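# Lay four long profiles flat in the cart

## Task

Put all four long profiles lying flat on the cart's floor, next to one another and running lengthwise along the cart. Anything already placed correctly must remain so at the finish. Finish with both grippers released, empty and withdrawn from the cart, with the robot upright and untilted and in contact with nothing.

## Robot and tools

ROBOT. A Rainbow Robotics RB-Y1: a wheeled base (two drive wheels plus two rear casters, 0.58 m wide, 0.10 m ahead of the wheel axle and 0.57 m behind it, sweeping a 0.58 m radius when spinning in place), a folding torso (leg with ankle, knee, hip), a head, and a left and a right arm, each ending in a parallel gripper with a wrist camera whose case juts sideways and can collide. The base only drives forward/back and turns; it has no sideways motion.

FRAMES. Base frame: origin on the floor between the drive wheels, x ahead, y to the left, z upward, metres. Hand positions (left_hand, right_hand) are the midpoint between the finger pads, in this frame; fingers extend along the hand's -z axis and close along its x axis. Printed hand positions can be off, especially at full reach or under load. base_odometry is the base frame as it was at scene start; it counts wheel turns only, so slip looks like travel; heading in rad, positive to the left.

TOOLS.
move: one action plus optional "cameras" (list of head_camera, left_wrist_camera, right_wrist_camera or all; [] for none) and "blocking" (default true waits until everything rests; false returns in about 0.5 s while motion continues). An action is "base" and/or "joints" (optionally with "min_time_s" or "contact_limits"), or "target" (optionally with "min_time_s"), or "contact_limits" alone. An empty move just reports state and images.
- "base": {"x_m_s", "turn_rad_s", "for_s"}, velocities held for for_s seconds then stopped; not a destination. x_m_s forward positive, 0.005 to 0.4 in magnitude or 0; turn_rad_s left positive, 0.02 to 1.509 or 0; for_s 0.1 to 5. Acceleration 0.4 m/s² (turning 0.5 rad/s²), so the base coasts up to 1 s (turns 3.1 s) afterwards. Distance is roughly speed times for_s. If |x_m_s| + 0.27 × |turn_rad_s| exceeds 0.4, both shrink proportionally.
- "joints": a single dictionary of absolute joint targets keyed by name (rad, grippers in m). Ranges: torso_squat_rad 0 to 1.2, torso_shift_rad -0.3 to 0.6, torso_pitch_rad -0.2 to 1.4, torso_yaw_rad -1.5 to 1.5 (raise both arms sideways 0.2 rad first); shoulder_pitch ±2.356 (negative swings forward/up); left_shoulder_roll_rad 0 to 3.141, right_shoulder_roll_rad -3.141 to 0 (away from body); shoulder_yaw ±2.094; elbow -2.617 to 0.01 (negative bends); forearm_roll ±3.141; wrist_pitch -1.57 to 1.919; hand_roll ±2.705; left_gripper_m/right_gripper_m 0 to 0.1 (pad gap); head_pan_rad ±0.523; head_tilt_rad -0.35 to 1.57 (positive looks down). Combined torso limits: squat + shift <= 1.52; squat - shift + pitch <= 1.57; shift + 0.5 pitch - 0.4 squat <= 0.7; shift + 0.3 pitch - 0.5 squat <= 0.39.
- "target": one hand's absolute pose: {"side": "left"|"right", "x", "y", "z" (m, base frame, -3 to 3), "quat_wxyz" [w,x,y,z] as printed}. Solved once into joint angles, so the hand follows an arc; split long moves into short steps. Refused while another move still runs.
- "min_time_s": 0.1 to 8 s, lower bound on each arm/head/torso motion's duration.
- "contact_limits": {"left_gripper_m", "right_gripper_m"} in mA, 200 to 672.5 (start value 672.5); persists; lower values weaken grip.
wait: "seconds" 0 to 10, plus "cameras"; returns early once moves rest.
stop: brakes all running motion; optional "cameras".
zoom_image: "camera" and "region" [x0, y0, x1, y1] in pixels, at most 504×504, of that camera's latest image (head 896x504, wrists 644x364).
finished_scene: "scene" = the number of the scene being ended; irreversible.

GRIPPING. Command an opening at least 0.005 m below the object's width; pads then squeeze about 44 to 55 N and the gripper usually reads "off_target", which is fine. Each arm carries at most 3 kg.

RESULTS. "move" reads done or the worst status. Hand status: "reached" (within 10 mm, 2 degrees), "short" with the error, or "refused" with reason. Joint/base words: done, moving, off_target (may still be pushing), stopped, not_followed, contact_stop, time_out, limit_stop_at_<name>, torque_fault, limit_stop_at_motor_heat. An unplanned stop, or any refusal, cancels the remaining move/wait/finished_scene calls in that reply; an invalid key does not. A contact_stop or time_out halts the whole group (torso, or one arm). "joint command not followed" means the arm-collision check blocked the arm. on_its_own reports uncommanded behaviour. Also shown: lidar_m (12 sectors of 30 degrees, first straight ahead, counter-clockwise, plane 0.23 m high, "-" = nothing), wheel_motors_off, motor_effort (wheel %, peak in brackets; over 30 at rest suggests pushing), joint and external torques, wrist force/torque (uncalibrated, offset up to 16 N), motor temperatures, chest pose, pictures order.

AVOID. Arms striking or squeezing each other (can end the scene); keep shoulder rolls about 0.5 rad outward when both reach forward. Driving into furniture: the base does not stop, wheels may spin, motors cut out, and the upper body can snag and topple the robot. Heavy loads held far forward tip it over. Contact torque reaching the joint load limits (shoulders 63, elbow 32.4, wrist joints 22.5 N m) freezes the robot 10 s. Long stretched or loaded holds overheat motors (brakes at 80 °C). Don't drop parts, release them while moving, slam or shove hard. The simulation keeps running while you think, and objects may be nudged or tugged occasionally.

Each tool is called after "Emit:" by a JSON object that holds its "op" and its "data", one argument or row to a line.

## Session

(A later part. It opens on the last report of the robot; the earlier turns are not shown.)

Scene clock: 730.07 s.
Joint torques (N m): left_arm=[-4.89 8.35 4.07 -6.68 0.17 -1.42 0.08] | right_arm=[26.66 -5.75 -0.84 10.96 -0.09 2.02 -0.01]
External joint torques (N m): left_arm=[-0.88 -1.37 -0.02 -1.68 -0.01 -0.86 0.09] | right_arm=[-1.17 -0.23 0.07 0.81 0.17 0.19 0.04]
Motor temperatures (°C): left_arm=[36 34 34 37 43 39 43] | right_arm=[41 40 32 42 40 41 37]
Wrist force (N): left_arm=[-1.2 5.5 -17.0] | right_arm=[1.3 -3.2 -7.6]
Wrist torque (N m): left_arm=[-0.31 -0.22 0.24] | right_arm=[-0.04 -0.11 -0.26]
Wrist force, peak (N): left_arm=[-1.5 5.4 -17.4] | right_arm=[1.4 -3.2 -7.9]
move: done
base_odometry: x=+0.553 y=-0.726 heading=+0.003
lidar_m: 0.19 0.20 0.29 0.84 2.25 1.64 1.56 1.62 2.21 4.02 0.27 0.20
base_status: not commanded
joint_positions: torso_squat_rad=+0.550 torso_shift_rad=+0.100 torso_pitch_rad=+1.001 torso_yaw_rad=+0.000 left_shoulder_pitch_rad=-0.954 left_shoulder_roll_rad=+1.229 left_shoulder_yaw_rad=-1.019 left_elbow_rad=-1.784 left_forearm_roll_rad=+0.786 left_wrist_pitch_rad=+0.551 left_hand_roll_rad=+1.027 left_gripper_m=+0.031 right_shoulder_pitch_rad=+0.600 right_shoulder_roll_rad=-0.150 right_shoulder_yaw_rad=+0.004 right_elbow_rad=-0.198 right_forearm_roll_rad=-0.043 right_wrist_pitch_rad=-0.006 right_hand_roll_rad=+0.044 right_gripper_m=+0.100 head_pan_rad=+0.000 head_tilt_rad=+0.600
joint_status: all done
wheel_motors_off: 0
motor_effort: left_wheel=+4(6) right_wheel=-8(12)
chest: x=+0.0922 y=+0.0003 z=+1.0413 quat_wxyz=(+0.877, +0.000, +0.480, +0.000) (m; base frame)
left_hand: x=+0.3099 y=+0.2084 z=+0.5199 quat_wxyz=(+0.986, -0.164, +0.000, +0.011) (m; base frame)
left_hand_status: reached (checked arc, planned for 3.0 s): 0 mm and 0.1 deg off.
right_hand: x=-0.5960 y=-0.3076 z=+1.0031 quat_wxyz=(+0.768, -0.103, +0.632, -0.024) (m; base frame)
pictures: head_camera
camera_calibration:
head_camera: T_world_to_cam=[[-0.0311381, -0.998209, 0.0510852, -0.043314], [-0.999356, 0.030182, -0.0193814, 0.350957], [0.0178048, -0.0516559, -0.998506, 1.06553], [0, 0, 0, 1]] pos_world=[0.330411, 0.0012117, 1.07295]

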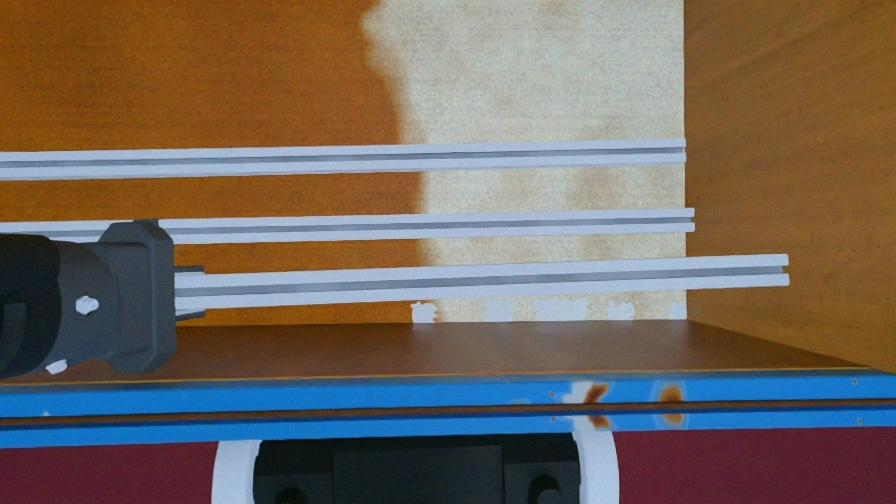

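Emit:
{"op": "move", "data": {
  "joints": {"torso_squat_rad":0.75,"torso_pitch_rad":1.0,"torso_shift_rad":0.22},
  "cameras": []
}}

Emit:
{"op": "move", "data": {
  "target": {"side":"left","x":0.316,"y":0.208,"z":0.345,"quat_wxyz":[0.9863,-0.165,0,0.0105]},
  "min_time_s": 1.5,
  "cameras": ["head_camera"]
}}

Scene clock: 747.67 s.
Joint torques (N m): left_arm=[-5.39 8.62 3.88 -7.25 0.18 -1.53 0.03] | right_arm=[26.8 -5.97 -0.14 10.95 -0.01 2.03 0.04]
External joint torques (N m): left_arm=[-1.38 -1.1 -0.21 -2.24 0 -0.97 0.04] | right_arm=[-1.03 -0.45 0.76 0.81 0.24 0.19 0.09]
Motor temperatures (°C): left_arm=[36 34 34 38 43 39 43] | right_arm=[42 40 32 42 40 40 37]
Wrist force (N): left_arm=[-0.7 5.5 -17.0] | right_arm=[0.9 -3.4 -7.5]
Wrist torque (N m): left_arm=[-0.33 -0.19 0.22] | right_arm=[-0.03 -0.19 -0.27]
Wrist force, peak (N): left_arm=[-0.4 5.7 -17.6] | right_arm=[1.4 -3.2 -8.0]
move: done
base_odometry: x=+0.553 y=-0.726 heading=+0.003
lidar_m: 0.18 0.20 0.28 0.85 2.24 1.63 1.55 1.63 2.22 4.01 0.28 0.20
base_status: not commanded
joint_positions: torso_squat_rad=+0.750 torso_shift_rad=+0.220 torso_pitch_rad=+1.000 torso_yaw_rad=+0.000 left_shoulder_pitch_rad=-0.954 left_shoulder_roll_rad=+1.229 left_shoulder_yaw_rad=-1.019 left_elbow_rad=-1.784 left_forearm_roll_rad=+0.786 left_wrist_pitch_rad=+0.551 left_hand_roll_rad=+1.027 left_gripper_m=+0.031 right_shoulder_pitch_rad=+0.600 right_shoulder_roll_rad=-0.150 right_shoulder_yaw_rad=+0.004 right_elbow_rad=-0.198 right_forearm_roll_rad=-0.043 right_wrist_pitch_rad=-0.006 right_hand_roll_rad=+0.044 right_gripper_m=+0.100 head_pan_rad=+0.000 head_tilt_rad=+0.600
joint_status: all done
wheel_motors_off: 0
motor_effort: left_wheel=+5(8) right_wheel=-7(10)
chest: x=+0.1443 y=+0.0003 z=+0.9474 quat_wxyz=(+0.877, +0.000, +0.480, +0.000) (m; base frame)
left_hand: x=+0.3621 y=+0.2084 z=+0.4259 quat_wxyz=(+0.986, -0.164, +0.000, +0.011) (m; base frame)
right_hand: x=-0.5438 y=-0.3076 z=+0.9091 quat_wxyz=(+0.768, -0.103, +0.632, -0.024) (m; base frame)
pictures: none
No camera images: "cameras" was empty.

Scene clock: 749.50 s.
Joint torques (N m): left_arm=[-2.81 6.39 2.24 -5.84 -0.2 -1.24 -0.16] | right_arm=[26.45 -5.6 -0.25 10.7 0.08 2.2 -0.09]
External joint torques (N m): left_arm=[-0.59 -1.7 -0.2 -1.62 -0.33 -0.71 -0.15] | right_arm=[-1.38 -0.08 0.65 0.56 0.33 0.36 -0.03]
Motor temperatures (°C): left_arm=[36 34 34 38 43 39 43] | right_arm=[42 40 32 42 40 40 37]
Wrist force (N): left_arm=[-1.4 4.7 -17.5] | right_arm=[1.2 -3.3 -7.8]
Wrist torque (N m): left_arm=[-0.14 -0.26 0.26] | right_arm=[-0.04 -0.16 -0.26]
Wrist force, peak (N): left_arm=[-2.5 5.1 -17.9] | right_arm=[0.9 -3.5 -7.9]
move: done
base_odometry: x=+0.553 y=-0.726 heading=+0.003
lidar_m: 0.19 0.20 0.29 0.84 2.24 1.64 1.56 1.62 2.22 4.02 0.27 0.20
base_status: not commanded
joint_positions: torso_squat_rad=+0.750 torso_shift_rad=+0.220 torso_pitch_rad=+1.000 torso_yaw_rad=+0.000 left_shoulder_pitch_rad=-0.919 left_shoulder_roll_rad=+0.999 left_shoulder_yaw_rad=-1.099 left_elbow_rad=-1.426 left_forearm_roll_rad=+0.725 left_wrist_pitch_rad=+0.361 left_hand_roll_rad=+0.938 left_gripper_m=+0.031 right_shoulder_pitch_rad=+0.600 right_shoulder_roll_rad=-0.150 right_shoulder_yaw_rad=+0.004 right_elbow_rad=-0.198 right_forearm_roll_rad=-0.043 right_wrist_pitch_rad=-0.006 right_hand_roll_rad=+0.044 right_gripper_m=+0.100 head_pan_rad=+0.000 head_tilt_rad=+0.600
joint_status: all done
wheel_motors_off: 0
motor_effort: left_wheel=+6(6) right_wheel=-7(10)
chest: x=+0.1443 y=+0.0003 z=+0.9474 quat_wxyz=(+0.877, +0.000, +0.480, +0.000) (m; base frame)
left_hand: x=+0.3161 y=+0.2085 z=+0.3457 quat_wxyz=(+0.987, -0.163, -0.002, +0.011) (m; base frame)
left_hand_status: reached (checked arc, planned for 1.5 s): 1 mm and 0.3 deg off.
right_hand: x=-0.5438 y=-0.3076 z=+0.9091 quat_wxyz=(+0.768, -0.103, +0.632, -0.024) (m; base frame)
pictures: head_camera
camera_calibration:
head_camera: T_world_to_cam=[[-0.0311433, -0.998209, 0.0510821, -0.0369007], [-0.999355, 0.0301822, -0.0194798, 0.401359], [0.0179032, -0.0516558, -0.998504, 0.970793], [0, 0, 0, 1]] pos_world=[0.38257, 0.00119866, 0.979045]

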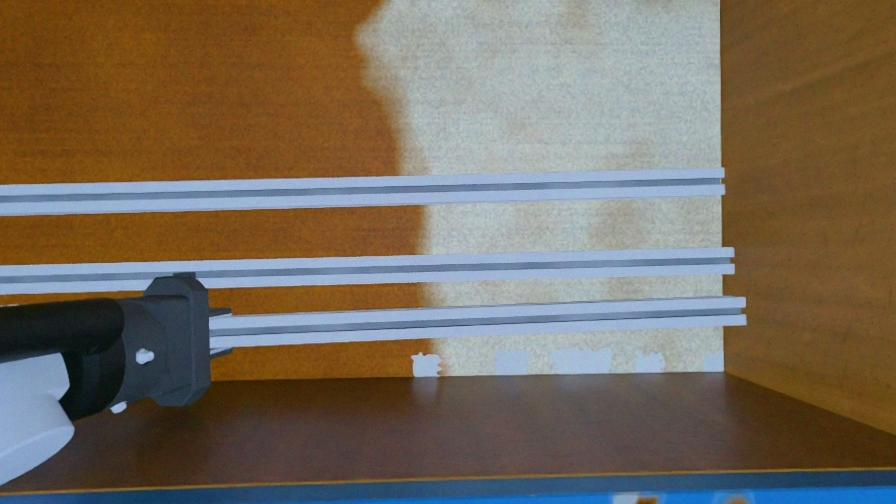

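Emit:
{"op": "move", "data": {
  "target": {"side":"left","x":0.314,"y":0.208,"z":0.318,"quat_wxyz":[0.9863,-0.165,0,0.005]},
  "min_time_s": 1.5,
  "cameras": ["head_camera"]
}}

Emit:
{"op": "move", "data": {
  "target": {"side":"left","x":0.314,"y":0.208,"z":0.304,"quat_wxyz":[0.9863,-0.165,0,0.005]},
  "min_time_s": 1.5,
  "cameras": ["head_camera"]
}}

Scene clock: 756.30 s.
Joint torques (N m): left_arm=[-4.51 6.17 1.02 -5.1 0.62 -1.09 0.04] | right_arm=[26.78 -5.32 -0.34 10.77 0.01 2.05 -0.1]
External joint torques (N m): left_arm=[-1.9 -1.5 -1.09 -1.63 0.52 -0.6 0.05] | right_arm=[-1.05 0.19 0.56 0.63 0.26 0.21 -0.05]
Motor temperatures (°C): left_arm=[35 34 34 37 43 39 43] | right_arm=[42 39 32 42 40 40 37]
Wrist force (N): left_arm=[-0.9 5.4 -16.9] | right_arm=[0.9 -3.3 -7.6]
Wrist torque (N m): left_arm=[-0.15 -0.22 0.25] | right_arm=[-0.04 -0.18 -0.27]
Wrist force, peak (N): left_arm=[-0.6 5.8 -17.7] | right_arm=[1.3 -3.4 -7.9]
move: done
base_odometry: x=+0.553 y=-0.726 heading=+0.003
lidar_m: 0.18 0.20 0.28 0.84 2.25 1.63 1.55 1.61 2.22 4.00 0.27 0.20
base_status: not commanded
joint_positions: torso_squat_rad=+0.750 torso_shift_rad=+0.220 torso_pitch_rad=+1.000 torso_yaw_rad=+0.000 left_shoulder_pitch_rad=-0.990 left_shoulder_roll_rad=+0.919 left_shoulder_yaw_rad=-1.195 left_elbow_rad=-1.236 left_forearm_roll_rad=+0.871 left_wrist_pitch_rad=+0.262 left_hand_roll_rad=+0.810 left_gripper_m=+0.031 right_shoulder_pitch_rad=+0.600 right_shoulder_roll_rad=-0.150 right_shoulder_yaw_rad=+0.004 right_elbow_rad=-0.198 right_forearm_roll_rad=-0.043 right_wrist_pitch_rad=-0.006 right_hand_roll_rad=+0.044 right_gripper_m=+0.100 head_pan_rad=+0.000 head_tilt_rad=+0.600
joint_status: all done
wheel_motors_off: 0
motor_effort: left_wheel=+5(6) right_wheel=-9(11)
chest: x=+0.1443 y=+0.0003 z=+0.9474 quat_wxyz=(+0.877, +0.000, +0.480, +0.000) (m; base frame)
left_hand: x=+0.3139 y=+0.2085 z=+0.3179 quat_wxyz=(+0.987, -0.164, -0.001, +0.005) (m; base frame)
left_hand_status: reached (checked arc, planned for 1.5 s): 1 mm and 0.2 deg off.
right_hand: x=-0.5438 y=-0.3076 z=+0.9091 quat_wxyz=(+0.768, -0.103, +0.632, -0.024) (m; base frame)
pictures: head_camera
camera_calibration:
head_camera: T_world_to_cam=[[-0.0311434, -0.998209, 0.0510821, -0.0369007], [-0.999355, 0.0301823, -0.0194797, 0.401359], [0.017903, -0.0516558, -0.998504, 0.970793], [0, 0, 0, 1]] pos_world=[0.38257, 0.00119855, 0.979045]

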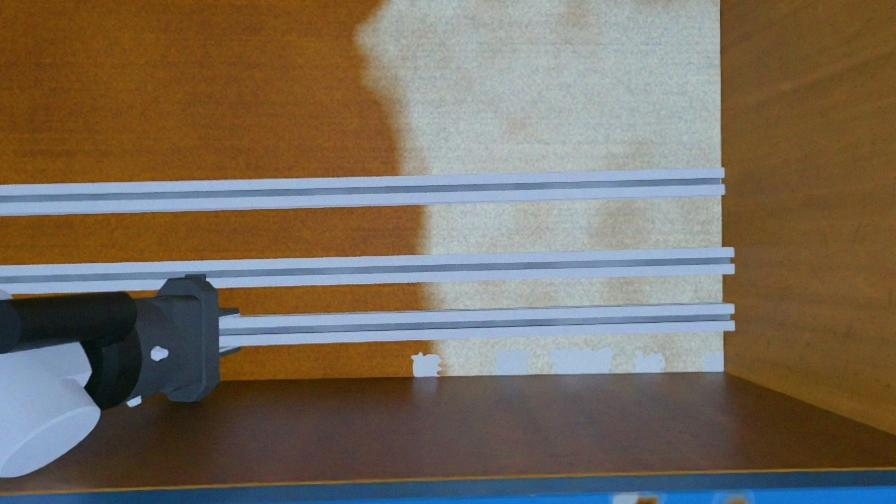

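Scene clock: 758.13 s.
Joint torques (N m): left_arm=[-7.08 -1.06 1.99 -0.38 -0.32 -2.07 -0.41] | right_arm=[26.67 -5.54 -0.34 10.94 -0.15 2.07 -0.13]
External joint torques (N m): left_arm=[-4.16 -8.5 0.04 2.6 -0.41 -1.61 -0.41] | right_arm=[-1.16 -0.04 0.56 0.8 0.1 0.23 -0.08]
Motor temperatures (°C): left_arm=[35 34 34 37 43 39 43] | right_arm=[42 39 32 42 40 40 37]
Wrist force (N): left_arm=[-7.9 -3.4 46.8] | right_arm=[1.0 -3.4 -7.7]
Wrist torque (N m): left_arm=[-0.01 0.70 0.65] | right_arm=[-0.02 -0.17 -0.25]
Wrist force, peak (N): left_arm=[-3.2 -9.8 52.2] | right_arm=[1.3 -3.3 -8.1]
move: done
base_odometry: x=+0.553 y=-0.726 heading=+0.003
lidar_m: 0.19 0.20 0.27 0.84 2.24 1.64 1.56 1.63 2.21 4.00 0.28 0.20
base_status: not commanded
joint_positions: torso_squat_rad=+0.750 torso_shift_rad=+0.220 torso_pitch_rad=+0.999 torso_yaw_rad=+0.001 left_shoulder_pitch_rad=-1.034 left_shoulder_roll_rad=+0.875 left_shoulder_yaw_rad=-1.262 left_elbow_rad=-1.130 left_forearm_roll_rad=+0.977 left_wrist_pitch_rad=+0.205 left_hand_roll_rad=+0.738 left_gripper_m=+0.030 right_shoulder_pitch_rad=+0.600 right_shoulder_roll_rad=-0.150 right_shoulder_yaw_rad=+0.004 right_elbow_rad=-0.198 right_forearm_roll_rad=-0.043 right_wrist_pitch_rad=-0.006 right_hand_roll_rad=+0.044 right_gripper_m=+0.100 head_pan_rad=+0.000 head_tilt_rad=+0.600
joint_status: all done
wheel_motors_off: 0
motor_effort: left_wheel=+6(8) right_wheel=-8(10)
chest: x=+0.1438 y=+0.0002 z=+0.9478 quat_wxyz=(+0.878, +0.000, +0.479, +0.000) (m; base frame)
left_hand: x=+0.3144 y=+0.2100 z=+0.3049 quat_wxyz=(+0.987, -0.161, -0.003, +0.006) (m; base frame)
left_hand_status: reached (checked arc, planned for 1.5 s): 2 mm and 0.5 deg off.
right_hand: x=-0.5442 y=-0.3079 z=+0.9083 quat_wxyz=(+0.768, -0.103, +0.631, -0.024) (m; base frame)
pictures: head_camera
camera_calibration:
head_camera: T_world_to_cam=[[-0.0309702, -0.998251, 0.0503493, -0.0363764], [-0.999334, 0.0299523, -0.020847, 0.402134], [0.0193024, -0.0509614, -0.998514, 0.970982], [0, 0, 0, 1]] pos_world=[0.381998, 0.00112491, 0.979754]

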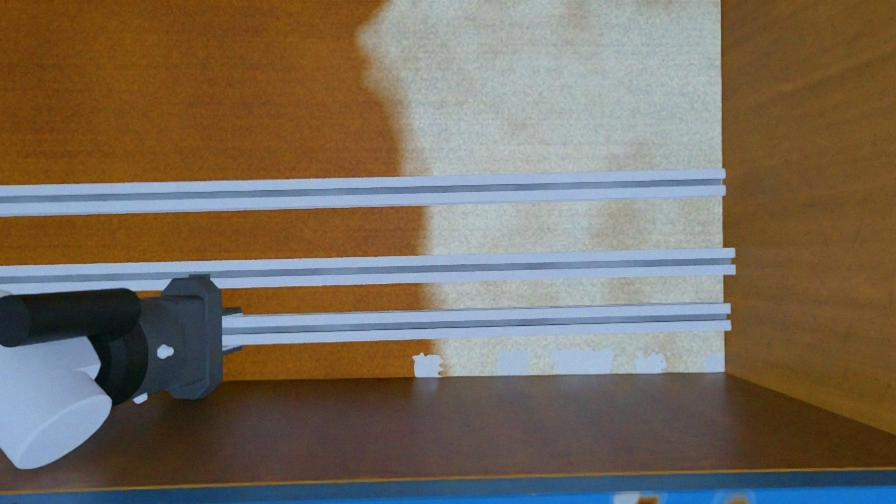

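Emit:
{"op": "move", "data": {
  "target": {"side":"left","x":0.314,"y":0.2085,"z":0.3075,"quat_wxyz":[0.987,-0.161,0,0.005]},
  "cameras": []
}}

Emit:
{"op": "move", "data": {
  "joints": {"left_gripper_m":0.043},
  "cameras": ["head_camera"]
}}

Emit:
{"op": "move", "data": {
  "target": {"side":"left","x":0.314,"y":0.2085,"z":0.38,"quat_wxyz":[0.987,-0.161,0,0.005]},
  "min_time_s": 1.5,
  "cameras": ["head_camera"]
}}

Scene clock: 764.03 s.
Joint torques (N m): left_arm=[-3.27 6.22 1.87 -4.83 -0.17 -0.96 0.13] | right_arm=[26.07 -5.45 -0.05 10.74 -0.03 2.08 0.02]
External joint torques (N m): left_arm=[-0.37 -1.22 -0.11 -1.74 -0.26 -0.51 0.14] | right_arm=[-1.76 0.07 0.85 0.6 0.22 0.25 0.07]
Motor temperatures (°C): left_arm=[35 34 34 37 43 39 43] | right_arm=[42 39 32 42 40 40 37]
Wrist force (N): left_arm=[0.0 5.2 -17.4] | right_arm=[0.9 -3.2 -7.9]
Wrist torque (N m): left_arm=[-0.29 -0.15 0.23] | right_arm=[-0.03 -0.19 -0.25]
Wrist force, peak (N): left_arm=[-7.6 -3.2 46.9] | right_arm=[1.4 -3.2 -8.1]
move: done
base_odometry: x=+0.553 y=-0.726 heading=+0.003
lidar_m: 0.18 0.19 0.27 0.84 2.24 1.64 1.56 1.62 2.21 4.01 0.28 0.20
base_status: not commanded
joint_positions: torso_squat_rad=+0.750 torso_shift_rad=+0.220 torso_pitch_rad=+1.000 torso_yaw_rad=+0.000 left_shoulder_pitch_rad=-1.030 left_shoulder_roll_rad=+0.882 left_shoulder_yaw_rad=-1.253 left_elbow_rad=-1.149 left_forearm_roll_rad=+0.964 left_wrist_pitch_rad=+0.221 left_hand_roll_rad=+0.747 left_gripper_m=+0.031 right_shoulder_pitch_rad=+0.600 right_shoulder_roll_rad=-0.150 right_shoulder_yaw_rad=+0.004 right_elbow_rad=-0.198 right_forearm_roll_rad=-0.043 right_wrist_pitch_rad=-0.006 right_hand_roll_rad=+0.044 right_gripper_m=+0.100 head_pan_rad=+0.000 head_tilt_rad=+0.600
joint_status: all done
wheel_motors_off: 0
motor_effort: left_wheel=+4(8) right_wheel=-7(11)
chest: x=+0.1442 y=+0.0002 z=+0.9475 quat_wxyz=(+0.878, +0.000, +0.479, +0.000) (m; base frame)
left_hand: x=+0.3138 y=+0.2086 z=+0.3067 quat_wxyz=(+0.987, -0.161, +0.001, +0.005) (m; base frame)
left_hand_status: reached (checked arc, planned for 0.2 s): 1 mm and 0.1 deg off.
right_hand: x=-0.5440 y=-0.3077 z=+0.9089 quat_wxyz=(+0.768, -0.103, +0.632, -0.024) (m; base frame)
pictures: none
No camera images: "cameras" was empty.

Scene clock: 764.63 s.
Joint torques (N m): left_arm=[-3.31 6.22 2 -3.69 -0.16 -0.52 -0.05] | right_arm=[26.73 -5.49 -0.21 11.03 0.11 2.1 -0.34]
External joint torques (N m): left_arm=[-0.41 -1.22 0.02 -0.6 -0.25 -0.07 -0.04] | right_arm=[-1.1 0.02 0.69 0.89 0.36 0.26 -0.29]
Motor temperatures (°C): left_arm=[35 34 34 37 43 39 43] | right_arm=[42 39 32 42 40 40 37]
Wrist force (N): left_arm=[-0.7 2.2 -8.6] | right_arm=[0.9 -3.2 -7.7]
Wrist torque (N m): left_arm=[-0.49 -0.17 0.24] | right_arm=[-0.03 -0.19 -0.25]
Wrist force, peak (N): left_arm=[0.2 5.0 -17.3] | right_arm=[1.3 -3.4 -7.8]
move: done
base_odometry: x=+0.553 y=-0.726 heading=+0.003
lidar_m: 0.19 0.20 0.28 0.85 2.24 1.65 1.56 1.63 2.20 4.01 0.26 0.20
base_status: not commanded
joint_positions: torso_squat_rad=+0.750 torso_shift_rad=+0.220 torso_pitch_rad=+1.000 torso_yaw_rad=+0.000 left_shoulder_pitch_rad=-1.030 left_shoulder_roll_rad=+0.882 left_shoulder_yaw_rad=-1.253 left_elbow_rad=-1.149 left_forearm_roll_rad=+0.964 left_wrist_pitch_rad=+0.221 left_hand_roll_rad=+0.747 left_gripper_m=+0.043 right_shoulder_pitch_rad=+0.600 right_shoulder_roll_rad=-0.150 right_shoulder_yaw_rad=+0.004 right_elbow_rad=-0.198 right_forearm_roll_rad=-0.043 right_wrist_pitch_rad=-0.006 right_hand_roll_rad=+0.044 right_gripper_m=+0.100 head_pan_rad=+0.000 head_tilt_rad=+0.600
joint_status: all done
wheel_motors_off: 0
motor_effort: left_wheel=+5(5) right_wheel=-6(9)
chest: x=+0.1442 y=+0.0002 z=+0.9475 quat_wxyz=(+0.878, +0.000, +0.479, +0.000) (m; base frame)
left_hand: x=+0.3138 y=+0.2085 z=+0.3068 quat_wxyz=(+0.987, -0.162, +0.001, +0.005) (m; base frame)
right_hand: x=-0.5440 y=-0.3077 z=+0.9089 quat_wxyz=(+0.768, -0.103, +0.632, -0.024) (m; base frame)
pictures: head_camera
camera_calibration:
head_camera: T_world_to_cam=[[-0.0311643, -0.998217, 0.0509088, -0.0367988], [-0.999349, 0.0301913, -0.0197704, 0.401516], [0.0181981, -0.0514918, -0.998508, 0.970817], [0, 0, 0, 1]] pos_world=[0.382441, 0.00113363, 0.979179]

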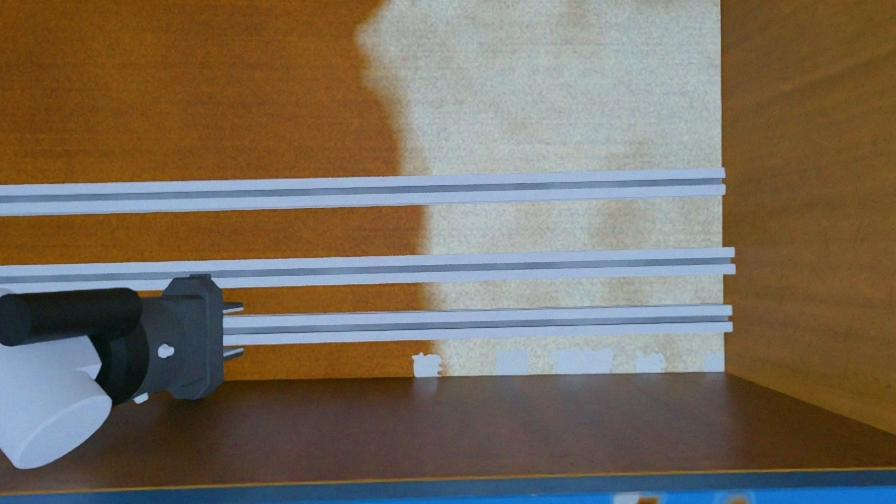

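Scene clock: 766.47 s.
Joint torques (N m): left_arm=[-1.03 8.21 3.07 -5.25 -0.25 -0.48 0.37] | right_arm=[26.88 -5.58 -0.25 10.8 0.01 1.8 0.04]
External joint torques (N m): left_arm=[1.07 -0.42 0.39 -0.42 -0.39 0.08 0.38] | right_arm=[-0.95 -0.06 0.65 0.66 0.26 -0.04 0.09]
Motor temperatures (°C): left_arm=[35 34 34 37 43 39 43] | right_arm=[42 39 32 42 40 40 37]
Wrist force (N): left_arm=[-1.1 2.6 -8.7] | right_arm=[0.8 -3.3 -7.7]
Wrist torque (N m): left_arm=[-0.50 -0.22 0.27] | right_arm=[-0.04 -0.21 -0.26]
Wrist force, peak (N): left_arm=[10.4 5.2 -11.6] | right_arm=[0.9 -3.3 -8.0]
move: done
base_odometry: x=+0.553 y=-0.726 heading=+0.003
lidar_m: 0.18 0.20 0.28 0.85 2.24 1.64 1.56 1.62 2.22 4.01 0.27 0.20
base_status: not commanded
joint_positions: torso_squat_rad=+0.750 torso_shift_rad=+0.220 torso_pitch_rad=+1.000 torso_yaw_rad=+0.000 left_shoulder_pitch_rad=-0.888 left_shoulder_roll_rad=+1.107 left_shoulder_yaw_rad=-1.081 left_elbow_rad=-1.630 left_forearm_roll_rad=+0.626 left_wrist_pitch_rad=+0.441 left_hand_roll_rad=+1.070 left_gripper_m=+0.043 right_shoulder_pitch_rad=+0.600 right_shoulder_roll_rad=-0.150 right_shoulder_yaw_rad=+0.004 right_elbow_rad=-0.198 right_forearm_roll_rad=-0.043 right_wrist_pitch_rad=-0.006 right_hand_roll_rad=+0.044 right_gripper_m=+0.100 head_pan_rad=+0.000 head_tilt_rad=+0.600
joint_status: all done
wheel_motors_off: 0
motor_effort: left_wheel=+4(5) right_wheel=-6(10)
chest: x=+0.1442 y=+0.0002 z=+0.9475 quat_wxyz=(+0.878, +0.000, +0.479, +0.000) (m; base frame)
left_hand: x=+0.3145 y=+0.2088 z=+0.3800 quat_wxyz=(+0.987, -0.162, +0.001, +0.005) (m; base frame)
left_hand_status: reached (checked arc, planned for 1.5 s): 1 mm and 0.2 deg off.
right_hand: x=-0.5440 y=-0.3077 z=+0.9089 quat_wxyz=(+0.768, -0.103, +0.632, -0.024) (m; base frame)
pictures: head_camera
camera_calibration:
head_camera: T_world_to_cam=[[-0.0312037, -0.998213, 0.0509704, -0.0368514], [-0.999347, 0.0302296, -0.0197717, 0.401518], [0.0181956, -0.0515541, -0.998504, 0.970814], [0, 0, 0, 1]] pos_world=[0.382441, 0.00112616, 0.979179]

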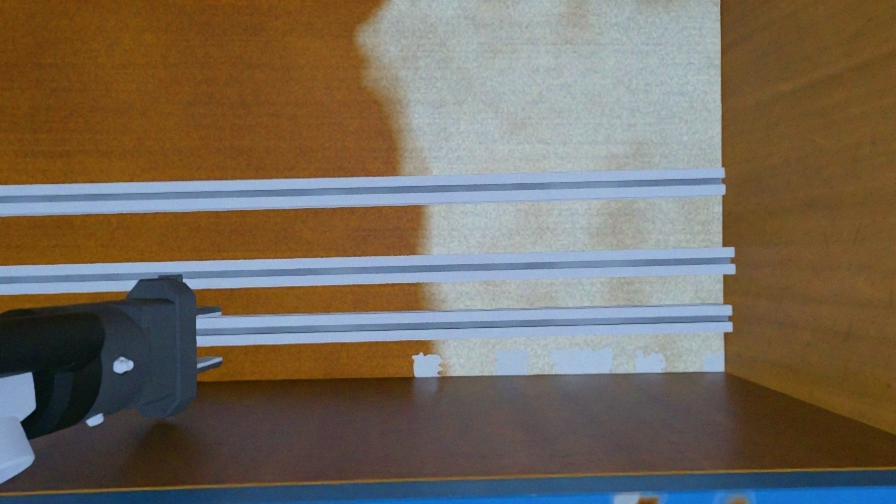

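Emit:
{"op": "move", "data": {
  "target": {"side":"left","x":0.34,"y":0.205,"z":0.55,"quat_wxyz":[0.9968,-0.0793,0,0]},
  "min_time_s": 2,
  "cameras": []
}}

Emit:
{"op": "move", "data": {
  "joints": {"torso_squat_rad":0.35,"torso_pitch_rad":0.9,"torso_shift_rad":0},
  "cameras": ["head_camera"]
}}

Emit:
{"op": "move", "data": {
  "base": {"x_m_s":-0.3,"for_s":1.65},
  "cameras": []
}}

Emit:
{"op": "move", "data": {
  "base": {"turn_rad_s":0.7,"for_s":2.24},
  "joints": {"left_shoulder_pitch_rad":-0.5,"left_shoulder_roll_rad":0.5,"left_shoulder_yaw_rad":0.1,"left_elbow_rad":-1.2,"left_forearm_roll_rad":0,"left_wrist_pitch_rad":-0.6,"left_hand_roll_rad":-1.3,"right_shoulder_pitch_rad":0.2,"left_gripper_m":0.05},
  "min_time_s": 2,
  "cameras": []
}}

Emit:
{"op": "move", "data": {
  "base": {"x_m_s":0.35,"for_s":3.666},
  "joints": {"torso_squat_rad":0.8,"torso_pitch_rad":0.5,"head_pan_rad":0.4,"head_tilt_rad":0.5},
  "cameras": []
}}

Emit:
{"op": "move", "data": {
  "base": {"turn_rad_s":-0.7,"for_s":2.248},
  "cameras": []
}}

Emit:
{"op": "move", "data": {
  "target": {"side":"left","x":0.22,"y":0.293,"z":0.56,"quat_wxyz":[0.514,0.486,-0.486,-0.514]},
  "min_time_s": 2,
  "cameras": ["left_wrist_camera","head_camera"]
}}

Emit:
{"op": "move", "data": {
  "base": {"x_m_s":0.2,"for_s":2.25},
  "cameras": ["left_wrist_camera"]
}}

Scene clock: 781.67 s.
Joint torques (N m): left_arm=[-4.39 9.58 3.86 -6.84 -0.28 -0.12 0.55] | right_arm=[27.17 -5.76 -0.18 10.74 0.07 2.13 -0.07]
External joint torques (N m): left_arm=[-0.54 0.24 -0.27 -0.61 -0.36 0.21 0.55] | right_arm=[-0.66 -0.25 0.72 0.6 0.33 0.29 -0.02]
Motor temperatures (°C): left_arm=[35 34 34 37 43 39 43] | right_arm=[42 39 32 42 40 40 37]
Wrist force (N): left_arm=[-1.1 1.1 -9.1] | right_arm=[1.3 -3.3 -7.8]
Wrist torque (N m): left_arm=[-0.42 -0.23 0.28] | right_arm=[-0.02 -0.15 -0.25]
Wrist force, peak (N): left_arm=[-0.5 1.0 -9.3] | right_arm=[1.1 -3.3 -8.0]
move: done
base_odometry: x=+0.553 y=-0.726 heading=+0.003
lidar_m: 0.18 0.20 0.29 0.84 2.24 1.64 1.56 1.62 2.22 4.01 0.27 0.20
base_status: not commanded
joint_positions: torso_squat_rad=+0.750 torso_shift_rad=+0.220 torso_pitch_rad=+1.000 torso_yaw_rad=+0.000 left_shoulder_pitch_rad=-0.960 left_shoulder_roll_rad=+1.475 left_shoulder_yaw_rad=-0.949 left_elbow_rad=-2.407 left_forearm_roll_rad=+0.598 left_wrist_pitch_rad=+1.042 left_hand_roll_rad=+1.441 left_gripper_m=+0.043 right_shoulder_pitch_rad=+0.600 right_shoulder_roll_rad=-0.150 right_shoulder_yaw_rad=+0.004 right_elbow_rad=-0.198 right_forearm_roll_rad=-0.043 right_wrist_pitch_rad=-0.006 right_hand_roll_rad=+0.044 right_gripper_m=+0.100 head_pan_rad=+0.000 head_tilt_rad=+0.600
joint_status: all done
wheel_motors_off: 0
motor_effort: left_wheel=+5(5) right_wheel=-7(10)
chest: x=+0.1442 y=+0.0003 z=+0.9475 quat_wxyz=(+0.878, +0.000, +0.479, +0.000) (m; base frame)
left_hand: x=+0.3398 y=+0.2050 z=+0.5499 quat_wxyz=(+0.997, -0.079, +0.000, +0.000) (m; base frame)
left_hand_status: reached (checked arc, planned for 2.0 s): 0 mm and 0.0 deg off.
right_hand: x=-0.5440 y=-0.3077 z=+0.9089 quat_wxyz=(+0.768, -0.103, +0.632, -0.024) (m; base frame)
pictures: none
No camera images: "cameras" was empty.

Scene clock: 783.97 s.
Joint torques (N m): left_arm=[-5.49 10.1 5.13 -5.96 -0.3 -0.15 0.8] | right_arm=[26.34 -6.13 -0.71 10.84 0.3 2.01 -0.25]
External joint torques (N m): left_arm=[-0.46 0.45 0.17 -0.18 -0.23 0.2 0.81] | right_arm=[-1.13 -0.32 0.21 0.83 0.55 0.23 -0.2]
Motor temperatures (°C): left_arm=[35 34 34 37 43 39 43] | right_arm=[42 39 32 42 40 40 37]
Wrist force (N): left_arm=[-1.8 1.2 -8.7] | right_arm=[1.1 -3.4 -7.9]
Wrist torque (N m): left_arm=[-0.40 -0.24 0.30] | right_arm=[-0.04 -0.14 -0.26]
Wrist force, peak (N): left_arm=[-0.8 1.2 -9.5] | right_arm=[1.1 -3.5 -8.5]
move: done
base_odometry: x=+0.553 y=-0.726 heading=+0.003
lidar_m: 0.19 0.20 0.28 0.85 2.25 1.64 1.56 1.62 2.21 4.01 0.27 0.20
base_status: not commanded
joint_positions: torso_squat_rad=+0.350 torso_shift_rad=+0.000 torso_pitch_rad=+0.900 torso_yaw_rad=+0.000 left_shoulder_pitch_rad=-0.960 left_shoulder_roll_rad=+1.475 left_shoulder_yaw_rad=-0.949 left_elbow_rad=-2.407 left_forearm_roll_rad=+0.598 left_wrist_pitch_rad=+1.042 left_hand_roll_rad=+1.441 left_gripper_m=+0.043 right_shoulder_pitch_rad=+0.600 right_shoulder_roll_rad=-0.150 right_shoulder_yaw_rad=+0.004 right_elbow_rad=-0.198 right_forearm_roll_rad=-0.043 right_wrist_pitch_rad=-0.006 right_hand_roll_rad=+0.044 right_gripper_m=+0.100 head_pan_rad=+0.000 head_tilt_rad=+0.600
joint_status: all done
wheel_motors_off: 0
motor_effort: left_wheel=+8(8) right_wheel=-5(11)
chest: x=+0.0144 y=+0.0003 z=+1.1304 quat_wxyz=(+0.900, +0.000, +0.435, +0.000) (m; base frame)
left_hand: x=+0.2487 y=+0.2049 z=+0.7544 quat_wxyz=(+0.996, -0.079, -0.050, -0.004) (m; base frame)
right_hand: x=-0.6665 y=-0.3077 z=+1.0233 quat_wxyz=(+0.799, -0.102, +0.592, -0.029) (m; base frame)
pictures: head_camera
camera_calibration:
head_camera: T_world_to_cam=[[-0.0361298, -0.998213, 0.0476, -0.0463294], [-0.992375, 0.0302205, -0.119491, 0.388014], [0.117839, -0.0515543, -0.991694, 1.14667], [0, 0, 0, 1]] pos_world=[0.248259, 0.00114319, 1.18572]

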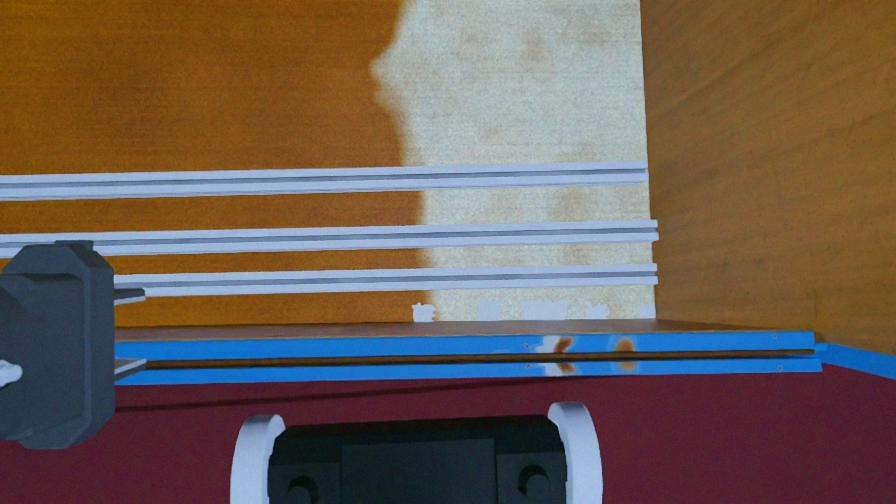

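Scene clock: 786.93 s.
Joint torques (N m): left_arm=[-5.07 10.12 5.09 -5.87 -0.38 -0.29 0.45] | right_arm=[26.13 -5.93 -0.62 10.57 0.09 2.08 -0.15]
External joint torques (N m): left_arm=[-0.04 0.47 0.13 -0.1 -0.3 0.06 0.45] | right_arm=[-1.33 -0.12 0.31 0.56 0.33 0.3 -0.1]
Motor temperatures (°C): left_arm=[35 34 34 37 43 38 43] | right_arm=[42 39 32 42 40 40 37]
Wrist force (N): left_arm=[-1.8 0.8 -8.5] | right_arm=[0.9 -3.5 -8.3]
Wrist torque (N m): left_arm=[-0.36 -0.25 0.28] | right_arm=[-0.03 -0.17 -0.26]
Wrist force, peak (N): left_arm=[-1.8 1.4 -9.1] | right_arm=[1.3 -3.2 -8.7]
move: done
base_odometry: x=+0.053 y=-0.727 heading=+0.004
lidar_m: 0.69 0.72 1.00 4.21 1.53 1.13 1.06 1.10 1.51 4.13 2.14 0.71
base_status: done (sent for 1.67 of 1.67 s)
joint_positions: torso_squat_rad=+0.350 torso_shift_rad=+0.000 torso_pitch_rad=+0.900 torso_yaw_rad=+0.000 left_shoulder_pitch_rad=-0.960 left_shoulder_roll_rad=+1.475 left_shoulder_yaw_rad=-0.949 left_elbow_rad=-2.407 left_forearm_roll_rad=+0.598 left_wrist_pitch_rad=+1.042 left_hand_roll_rad=+1.441 left_gripper_m=+0.043 right_shoulder_pitch_rad=+0.600 right_shoulder_roll_rad=-0.150 right_shoulder_yaw_rad=+0.004 right_elbow_rad=-0.198 right_forearm_roll_rad=-0.043 right_wrist_pitch_rad=-0.006 right_hand_roll_rad=+0.044 right_gripper_m=+0.100 head_pan_rad=+0.000 head_tilt_rad=+0.600
joint_status: not commanded
wheel_motors_off: 0
motor_effort: left_wheel=+14(50) right_wheel=-10(33)
chest: x=+0.0144 y=+0.0003 z=+1.1304 quat_wxyz=(+0.900, +0.000, +0.435, +0.000) (m; base frame)
left_hand: x=+0.2488 y=+0.2050 z=+0.7544 quat_wxyz=(+0.996, -0.079, -0.050, -0.004) (m; base frame)
right_hand: x=-0.6665 y=-0.3077 z=+1.0233 quat_wxyz=(+0.799, -0.102, +0.592, -0.029) (m; base frame)
pictures: none
No camera images: "cameras" was empty.

Scene clock: 790.90 s.
Joint torques (N m): left_arm=[-1.06 7.27 3.41 -6.89 0.55 -1.85 0.63] | right_arm=[22.22 -3.92 -0.44 9.13 0.08 1.55 -0.16]
External joint torques (N m): left_arm=[-0.1 -0.7 -0.61 -0.64 0.06 -0.14 0.62] | right_arm=[-1.76 -0.09 0.26 0.38 0.28 0.1 -0.12]
Motor temperatures (°C): left_arm=[35 34 34 37 43 39 43] | right_arm=[42 39 32 42 40 40 37]
Wrist force (N): left_arm=[-0.2 -5.7 -3.3] | right_arm=[-0.1 -4.0 -10.4]
Wrist torque (N m): left_arm=[0.05 -0.18 0.17] | right_arm=[0.04 -0.22 -0.29]
Wrist force, peak (N): left_arm=[-3.0 2.4 -8.6] | right_arm=[-0.2 -4.0 -10.7]
move: done
base_odometry: x=+0.053 y=-0.727 heading=+1.566
lidar_m: 4.27 1.52 1.11 1.08 1.11 1.51 4.08 2.14 0.72 0.69 0.73 1.01
base_status: done (sent for 2.23 of 2.23 s)
joint_positions: torso_squat_rad=+0.350 torso_shift_rad=+0.000 torso_pitch_rad=+0.900 torso_yaw_rad=+0.000 left_shoulder_pitch_rad=-0.500 left_shoulder_roll_rad=+0.500 left_shoulder_yaw_rad=+0.100 left_elbow_rad=-1.200 left_forearm_roll_rad=+0.000 left_wrist_pitch_rad=-0.600 left_hand_roll_rad=-1.300 left_gripper_m=+0.050 right_shoulder_pitch_rad=+0.200 right_shoulder_roll_rad=-0.150 right_shoulder_yaw_rad=+0.004 right_elbow_rad=-0.198 right_forearm_roll_rad=-0.043 right_wrist_pitch_rad=-0.006 right_hand_roll_rad=+0.044 right_gripper_m=+0.100 head_pan_rad=+0.000 head_tilt_rad=+0.600
joint_status: all done
wheel_motors_off: 0
motor_effort: left_wheel=+5(45) right_wheel=+11(53)
chest: x=+0.0144 y=+0.0003 z=+1.1304 quat_wxyz=(+0.900, +0.000, +0.435, +0.000) (m; base frame)
left_hand: x=+0.4190 y=+0.3354 z=+0.7085 quat_wxyz=(+0.453, +0.445, -0.466, -0.616) (m; base frame)
right_hand: x=-0.5463 y=-0.3348 z=+0.7520 quat_wxyz=(+0.900, -0.077, +0.429, +0.018) (m; base frame)
pictures: none
No camera images: "cameras" was empty.

Scene clock: 795.93 s.
Joint torques (N m): left_arm=[-9.19 9.02 4.17 -8.16 0.7 -1.67 0.64] | right_arm=[15.37 -5.17 0.44 5.99 0.18 0.87 -0.07]
External joint torques (N m): left_arm=[0.11 -0.97 -0.42 -0.08 0.13 -0.09 0.61] | right_arm=[-0.86 -0.41 1.1 0.07 0.31 0.02 -0.04]
Motor temperatures (°C): left_arm=[35 34 34 37 43 39 43] | right_arm=[42 39 32 42 40 40 37]
Wrist force (N): left_arm=[0.4 -5.8 -1.2] | right_arm=[-2.2 -3.8 -11.9]
Wrist torque (N m): left_arm=[0.10 -0.11 0.17] | right_arm=[0.10 -0.32 -0.30]
Wrist force, peak (N): left_arm=[-0.2 -6.4 -2.9] | right_arm=[-1.8 -3.6 -12.3]
move: done
base_odometry: x=+0.058 y=+0.556 heading=+1.567
lidar_m: 4.30 1.54 1.13 1.08 1.12 1.52 4.11 1.00 0.83 0.89 0.87 2.12
base_status: done (sent for 3.67 of 3.67 s)
joint_positions: torso_squat_rad=+0.800 torso_shift_rad=+0.000 torso_pitch_rad=+0.500 torso_yaw_rad=+0.000 left_shoulder_pitch_rad=-0.500 left_shoulder_roll_rad=+0.500 left_shoulder_yaw_rad=+0.100 left_elbow_rad=-1.200 left_forearm_roll_rad=+0.000 left_wrist_pitch_rad=-0.600 left_hand_roll_rad=-1.300 left_gripper_m=+0.050 right_shoulder_pitch_rad=+0.200 right_shoulder_roll_rad=-0.150 right_shoulder_yaw_rad=+0.004 right_elbow_rad=-0.198 right_forearm_roll_rad=-0.043 right_wrist_pitch_rad=-0.006 right_hand_roll_rad=+0.044 right_gripper_m=+0.100 head_pan_rad=+0.400 head_tilt_rad=+0.500
joint_status: all done
wheel_motors_off: 0
motor_effort: left_wheel=+7(41) right_wheel=-4(51)
chest: x=-0.0796 y=+0.0003 z=+1.0397 quat_wxyz=(+0.969, +0.000, +0.247, +0.000) (m; base frame)
left_hand: x=+0.4573 y=+0.3354 z=+0.8088 quat_wxyz=(+0.351, +0.558, -0.547, -0.515) (m; base frame)
right_hand: x=-0.4485 y=-0.3349 z=+0.4728 quat_wxyz=(+0.967, -0.079, +0.241, +0.002) (m; base frame)
pictures: none
No camera images: "cameras" was empty.

Scene clock: 799.90 s.
Joint torques (N m): left_arm=[-9.25 9.35 3.78 -7.91 0.56 -1.97 0.73] | right_arm=[15.13 -5.17 -0.22 6.06 0.28 1.1 -0.08]
External joint torques (N m): left_arm=[0.05 -0.64 -0.8 0.16 -0.01 -0.38 0.7] | right_arm=[-1.1 -0.4 0.44 0.15 0.4 0.26 -0.05]
Motor temperatures (°C): left_arm=[35 34 34 38 43 39 43] | right_arm=[42 39 32 42 40 40 37]
Wrist force (N): left_arm=[0.2 -6.0 -1.3] | right_arm=[-2.1 -3.6 -11.8]
Wrist torque (N m): left_arm=[0.12 -0.13 0.16] | right_arm=[0.05 -0.31 -0.29]
Wrist force, peak (N): left_arm=[0.2 -6.3 -1.5] | right_arm=[-2.3 -3.7 -12.3]
move: done
base_odometry: x=+0.058 y=+0.556 heading=+0.004
lidar_m: 0.88 0.86 2.11 4.23 1.54 1.13 1.06 1.10 1.52 4.15 1.00 0.83
base_status: done (sent for 2.23 of 2.23 s)
joint_positions: torso_squat_rad=+0.800 torso_shift_rad=+0.000 torso_pitch_rad=+0.500 torso_yaw_rad=+0.000 left_shoulder_pitch_rad=-0.500 left_shoulder_roll_rad=+0.500 left_shoulder_yaw_rad=+0.100 left_elbow_rad=-1.200 left_forearm_roll_rad=+0.000 left_wrist_pitch_rad=-0.600 left_hand_roll_rad=-1.300 left_gripper_m=+0.050 right_shoulder_pitch_rad=+0.200 right_shoulder_roll_rad=-0.150 right_shoulder_yaw_rad=+0.004 right_elbow_rad=-0.198 right_forearm_roll_rad=-0.043 right_wrist_pitch_rad=-0.006 right_hand_roll_rad=+0.044 right_gripper_m=+0.100 head_pan_rad=+0.400 head_tilt_rad=+0.500
joint_status: not commanded
wheel_motors_off: 0
motor_effort: left_wheel=+15(40) right_wheel=+6(44)
chest: x=-0.0796 y=+0.0003 z=+1.0397 quat_wxyz=(+0.969, +0.000, +0.247, +0.000) (m; base frame)
left_hand: x=+0.4573 y=+0.3354 z=+0.8088 quat_wxyz=(+0.351, +0.558, -0.547, -0.515) (m; base frame)
right_hand: x=-0.4486 y=-0.3349 z=+0.4728 quat_wxyz=(+0.967, -0.079, +0.241, +0.002) (m; base frame)
pictures: none
No camera images: "cameras" was empty.

Scene clock: 802.23 s.
Joint torques (N m): left_arm=[-2.02 3.07 1.15 -2.31 0.48 -1.93 -0.29] | right_arm=[15.72 -5.34 -0.46 5.94 0.24 0.98 -0.1]
External joint torques (N m): left_arm=[-0.22 -0.73 0.55 -0.12 0.23 -0.09 -0.3] | right_arm=[-0.5 -0.57 0.2 0.03 0.37 0.14 -0.07]
Motor temperatures (°C): left_arm=[35 34 34 38 43 39 43] | right_arm=[42 39 32 42 40 40 37]
Wrist force (N): left_arm=[-0.7 -6.6 -3.2] | right_arm=[-2.2 -3.9 -11.9]
Wrist torque (N m): left_arm=[0.17 -0.16 0.21] | right_arm=[0.08 -0.33 -0.30]
Wrist force, peak (N): left_arm=[-0.9 -6.9 -3.5] | right_arm=[-2.1 -3.6 -12.3]
move: done
base_odometry: x=+0.058 y=+0.556 heading=+0.004
lidar_m: 0.89 0.87 2.12 4.25 1.55 1.13 1.06 1.11 1.52 4.14 1.01 0.83
base_status: not commanded
joint_positions: torso_squat_rad=+0.800 torso_shift_rad=+0.000 torso_pitch_rad=+0.500 torso_yaw_rad=+0.000 left_shoulder_pitch_rad=-0.432 left_shoulder_roll_rad=+0.173 left_shoulder_yaw_rad=+0.102 left_elbow_rad=-0.267 left_forearm_roll_rad=+0.046 left_wrist_pitch_rad=-1.289 left_hand_roll_rad=-1.442 left_gripper_m=+0.050 right_shoulder_pitch_rad=+0.200 right_shoulder_roll_rad=-0.150 right_shoulder_yaw_rad=+0.004 right_elbow_rad=-0.198 right_forearm_roll_rad=-0.043 right_wrist_pitch_rad=-0.006 right_hand_roll_rad=+0.044 right_gripper_m=+0.100 head_pan_rad=+0.400 head_tilt_rad=+0.500
joint_status: all done
wheel_motors_off: 0
motor_effort: left_wheel=+15(16) right_wheel=+5(7)
chest: x=-0.0796 y=+0.0003 z=+1.0397 quat_wxyz=(+0.969, +0.000, +0.247, +0.000) (m; base frame)
left_hand: x=+0.2200 y=+0.2928 z=+0.5605 quat_wxyz=(+0.522, +0.479, -0.477, -0.520) (m; base frame)
left_hand_status: reached (checked arc, as near as the solve gets, planned for 2.0 s): 1 mm and 1.7 deg off.
right_hand: x=-0.4486 y=-0.3349 z=+0.4728 quat_wxyz=(+0.967, -0.079, +0.241, +0.002) (m; base frame)
pictures: head_camera, left_wrist_camera
camera_calibration:
head_camera: T_world_to_cam=[[0.29081, -0.942593, -0.16416, 0.193334], [-0.793944, -0.14199, -0.591178, 0.797371], [0.533931, 0.302255, -0.789658, 0.873378], [0, 0, 0, 1]] pos_world=[0.110521, 0.0314715, 1.1928]
left_wrist_camera: T_world_to_cam=[[-0.0288741, -0.999309, 0.0234257, 0.285232], [-0.548712, -0.00374296, -0.836003, 0.622338], [0.835512, -0.0369928, -0.548225, 0.213168], [0, 0, 0, 1]] pos_world=[0.171616, 0.295249, 0.630458]

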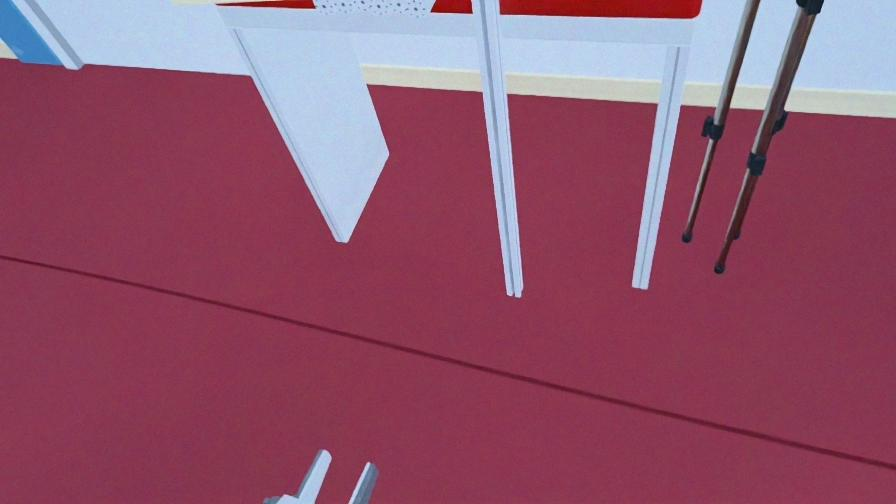

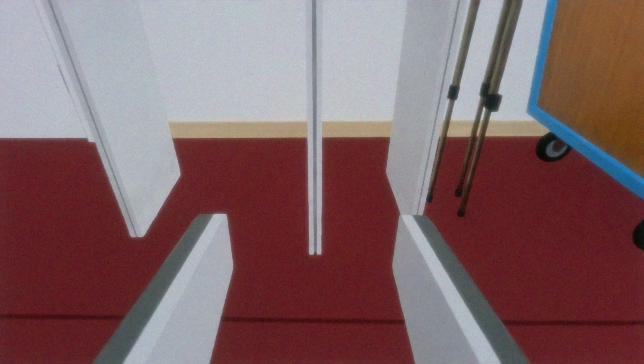

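Scene clock: 805.37 s.
Joint torques (N m): left_arm=[-0.79 3.7 1.18 -2.57 0.41 -1.98 -0.11] | right_arm=[15.23 -5.2 -0.56 6.09 0.05 0.78 0.08]
External joint torques (N m): left_arm=[1.01 -0.1 0.57 -0.37 0.16 -0.14 -0.12] | right_arm=[-1 -0.44 0.1 0.17 0.17 -0.06 0.1]
Motor temperatures (°C): left_arm=[35 34 34 37 43 39 43] | right_arm=[41 39 32 42 40 40 37]
Wrist force (N): left_arm=[-0.9 -6.5 -3.4] | right_arm=[-1.9 -3.6 -11.9]
Wrist torque (N m): left_arm=[0.19 -0.18 0.21] | right_arm=[0.06 -0.30 -0.29]
Wrist force, peak (N): left_arm=[-0.6 -6.7 -3.9] | right_arm=[-2.3 -3.8 -12.3]
move: done
base_odometry: x=+0.512 y=+0.558 heading=+0.004
lidar_m: 0.44 0.47 0.86 4.08 2.20 1.60 1.52 1.58 2.16 0.98 0.49 0.54
base_status: done (sent for 2.27 of 2.27 s)
joint_positions: torso_squat_rad=+0.800 torso_shift_rad=+0.000 torso_pitch_rad=+0.500 torso_yaw_rad=+0.000 left_shoulder_pitch_rad=-0.433 left_shoulder_roll_rad=+0.173 left_shoulder_yaw_rad=+0.102 left_elbow_rad=-0.267 left_forearm_roll_rad=+0.046 left_wrist_pitch_rad=-1.289 left_hand_roll_rad=-1.442 left_gripper_m=+0.050 right_shoulder_pitch_rad=+0.200 right_shoulder_roll_rad=-0.150 right_shoulder_yaw_rad=+0.004 right_elbow_rad=-0.198 right_forearm_roll_rad=-0.043 right_wrist_pitch_rad=-0.006 right_hand_roll_rad=+0.044 right_gripper_m=+0.100 head_pan_rad=+0.400 head_tilt_rad=+0.500
joint_status: not commanded
wheel_motors_off: 0
motor_effort: left_wheel=-7(49) right_wheel=+11(44)
chest: x=-0.0796 y=+0.0003 z=+1.0397 quat_wxyz=(+0.969, +0.000, +0.247, +0.000) (m; base frame)
left_hand: x=+0.2200 y=+0.2928 z=+0.5606 quat_wxyz=(+0.522, +0.479, -0.477, -0.520) (m; base frame)
right_hand: x=-0.4485 y=-0.3349 z=+0.4728 quat_wxyz=(+0.967, -0.079, +0.241, +0.002) (m; base frame)
pictures: left_wrist_camera
camera_calibration:
left_wrist_camera: T_world_to_cam=[[-0.0289112, -0.999307, 0.0234413, 0.285213], [-0.548617, -0.00373986, -0.836066, 0.622405], [0.835574, -0.0370319, -0.548129, 0.213071], [0, 0, 0, 1]] pos_world=[0.171671, 0.295234, 0.630477]

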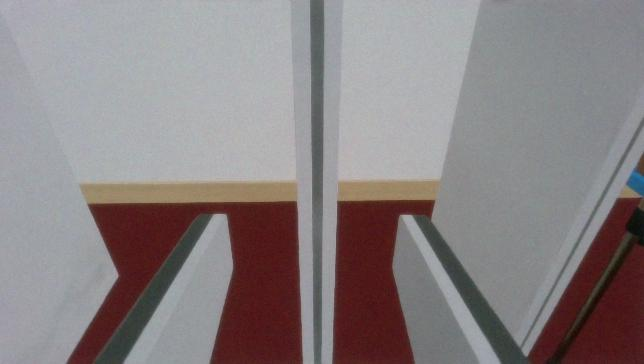

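Emit:
{"op": "move", "data": {
  "base": {"x_m_s":0.1,"for_s":0.45},
  "cameras": []
}}

Emit:
{"op": "move", "data": {
  "target": {"side":"left","x":0.25,"y":0.293,"z":0.56,"quat_wxyz":[0.514,0.486,-0.486,-0.514]},
  "cameras": ["left_wrist_camera","head_camera"]
}}

Scene clock: 823.40 s.
Joint torques (N m): left_arm=[-1.08 2.7 1.81 -2.4 0.55 -1.74 0.02] | right_arm=[15.48 -5.5 -0.17 6.22 0.07 0.96 -0.21]
External joint torques (N m): left_arm=[0.72 -1.1 1.2 -0.2 0.3 0.1 0.01] | right_arm=[-0.74 -0.74 0.48 0.3 0.2 0.12 -0.18]
Motor temperatures (°C): left_arm=[35 34 34 37 43 39 43] | right_arm=[40 39 32 41 40 40 37]
Wrist force (N): left_arm=[-0.7 -6.3 -3.6] | right_arm=[-2.3 -3.7 -11.9]
Wrist torque (N m): left_arm=[0.17 -0.17 0.21] | right_arm=[0.08 -0.33 -0.30]
Wrist force, peak (N): left_arm=[-0.9 -6.9 -3.4] | right_arm=[-2.3 -3.5 -12.4]
move: done
base_odometry: x=+0.558 y=+0.558 heading=+0.003
lidar_m: 0.38 0.43 0.84 3.88 2.26 1.66 1.56 1.63 2.22 0.81 0.48 0.49
base_status: done (sent for 0.47 of 0.47 s)
joint_positions: torso_squat_rad=+0.800 torso_shift_rad=+0.000 torso_pitch_rad=+0.500 torso_yaw_rad=+0.000 left_shoulder_pitch_rad=-0.433 left_shoulder_roll_rad=+0.173 left_shoulder_yaw_rad=+0.102 left_elbow_rad=-0.267 left_forearm_roll_rad=+0.046 left_wrist_pitch_rad=-1.289 left_hand_roll_rad=-1.442 left_gripper_m=+0.050 right_shoulder_pitch_rad=+0.200 right_shoulder_roll_rad=-0.150 right_shoulder_yaw_rad=+0.004 right_elbow_rad=-0.198 right_forearm_roll_rad=-0.043 right_wrist_pitch_rad=-0.006 right_hand_roll_rad=+0.044 right_gripper_m=+0.100 head_pan_rad=+0.400 head_tilt_rad=+0.500
joint_status: not commanded
wheel_motors_off: 0
motor_effort: left_wheel=-10(21) right_wheel=+8(41)
chest: x=-0.0796 y=+0.0003 z=+1.0397 quat_wxyz=(+0.969, +0.000, +0.247, +0.000) (m; base frame)
left_hand: x=+0.2200 y=+0.2928 z=+0.5606 quat_wxyz=(+0.522, +0.479, -0.477, -0.520) (m; base frame)
right_hand: x=-0.4486 y=-0.3349 z=+0.4728 quat_wxyz=(+0.967, -0.079, +0.241, +0.002) (m; base frame)
pictures: none
No camera images: "cameras" was empty.

Scene clock: 824.03 s.
Joint torques (N m): left_arm=[-2.32 4.01 0.63 -2.77 0.06 -2.18 0.01] | right_arm=[15.65 -5.4 -0.2 5.92 0.06 0.96 -0.05]
External joint torques (N m): left_arm=[0.83 -0.07 0.02 -0.12 -0.18 -0.34 -0.01] | right_arm=[-0.57 -0.63 0.46 0.01 0.18 0.12 -0.03]
Motor temperatures (°C): left_arm=[35 34 34 37 43 39 43] | right_arm=[40 39 32 41 40 40 37]
Wrist force (N): left_arm=[-0.9 -6.9 -3.1] | right_arm=[-1.9 -3.8 -12.1]
Wrist torque (N m): left_arm=[0.21 -0.21 0.21] | right_arm=[0.08 -0.27 -0.30]
Wrist force, peak (N): left_arm=[-1.3 -6.6 -4.1] | right_arm=[-2.1 -3.4 -12.4]
move: short
base_odometry: x=+0.558 y=+0.558 heading=+0.003
lidar_m: 0.39 0.43 0.85 3.88 2.26 1.65 1.57 1.62 2.22 0.81 0.47 0.47
base_status: not commanded
joint_positions: torso_squat_rad=+0.800 torso_shift_rad=+0.000 torso_pitch_rad=+0.500 torso_yaw_rad=+0.000 left_shoulder_pitch_rad=-0.489 left_shoulder_roll_rad=+0.182 left_shoulder_yaw_rad=+0.108 left_elbow_rad=-0.267 left_forearm_roll_rad=+0.052 left_wrist_pitch_rad=-1.221 left_hand_roll_rad=-1.442 left_gripper_m=+0.050 right_shoulder_pitch_rad=+0.200 right_shoulder_roll_rad=-0.150 right_shoulder_yaw_rad=+0.004 right_elbow_rad=-0.198 right_forearm_roll_rad=-0.043 right_wrist_pitch_rad=-0.006 right_hand_roll_rad=+0.044 right_gripper_m=+0.100 head_pan_rad=+0.400 head_tilt_rad=+0.500
joint_status: all done
wheel_motors_off: 0
motor_effort: left_wheel=-10(11) right_wheel=+8(10)
chest: x=-0.0796 y=+0.0003 z=+1.0397 quat_wxyz=(+0.969, +0.000, +0.247, +0.000) (m; base frame)
left_hand: x=+0.2500 y=+0.2928 z=+0.5606 quat_wxyz=(+0.525, +0.477, -0.474, -0.522) (m; base frame)
left_hand_status: short (checked arc, as near as the solve gets, planned for 0.3 s): 1 mm and 2.3 deg off. The place is met; only the turn is off.
right_hand: x=-0.4486 y=-0.3349 z=+0.4728 quat_wxyz=(+0.967, -0.079, +0.241, +0.002) (m; base frame)
pictures: head_camera, left_wrist_camera
camera_calibration:
head_camera: T_world_to_cam=[[0.290821, -0.942592, -0.164147, 0.193333], [-0.793913, -0.141991, -0.59122, 0.797384], [0.533971, 0.302258, -0.78963, 0.873374], [0, 0, 0, 1]] pos_world=[0.110472, 0.0314715, 1.19281]
left_wrist_camera: T_world_to_cam=[[-0.0269603, -0.999354, 0.0237828, 0.285383], [-0.557881, -0.00469998, -0.829908, 0.638044], [0.829483, -0.0356426, -0.557393, 0.194373], [0, 0, 0, 1]] pos_world=[0.202417, 0.295125, 0.631073]

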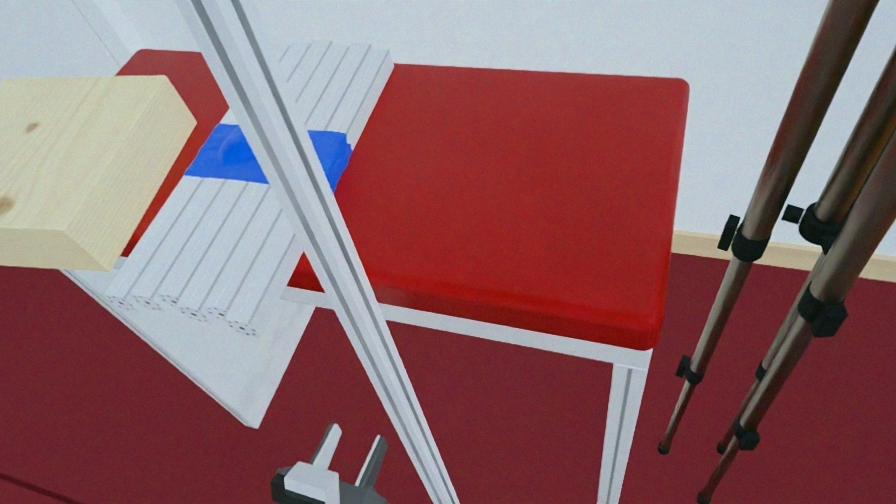

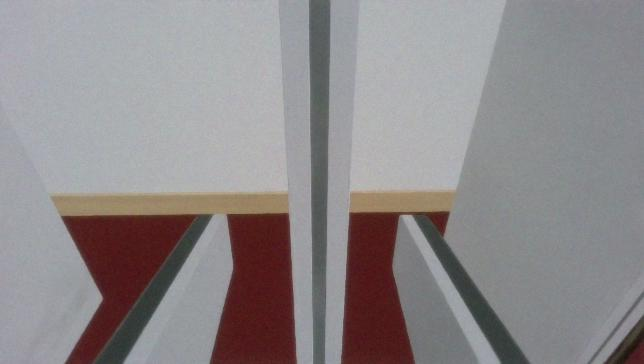

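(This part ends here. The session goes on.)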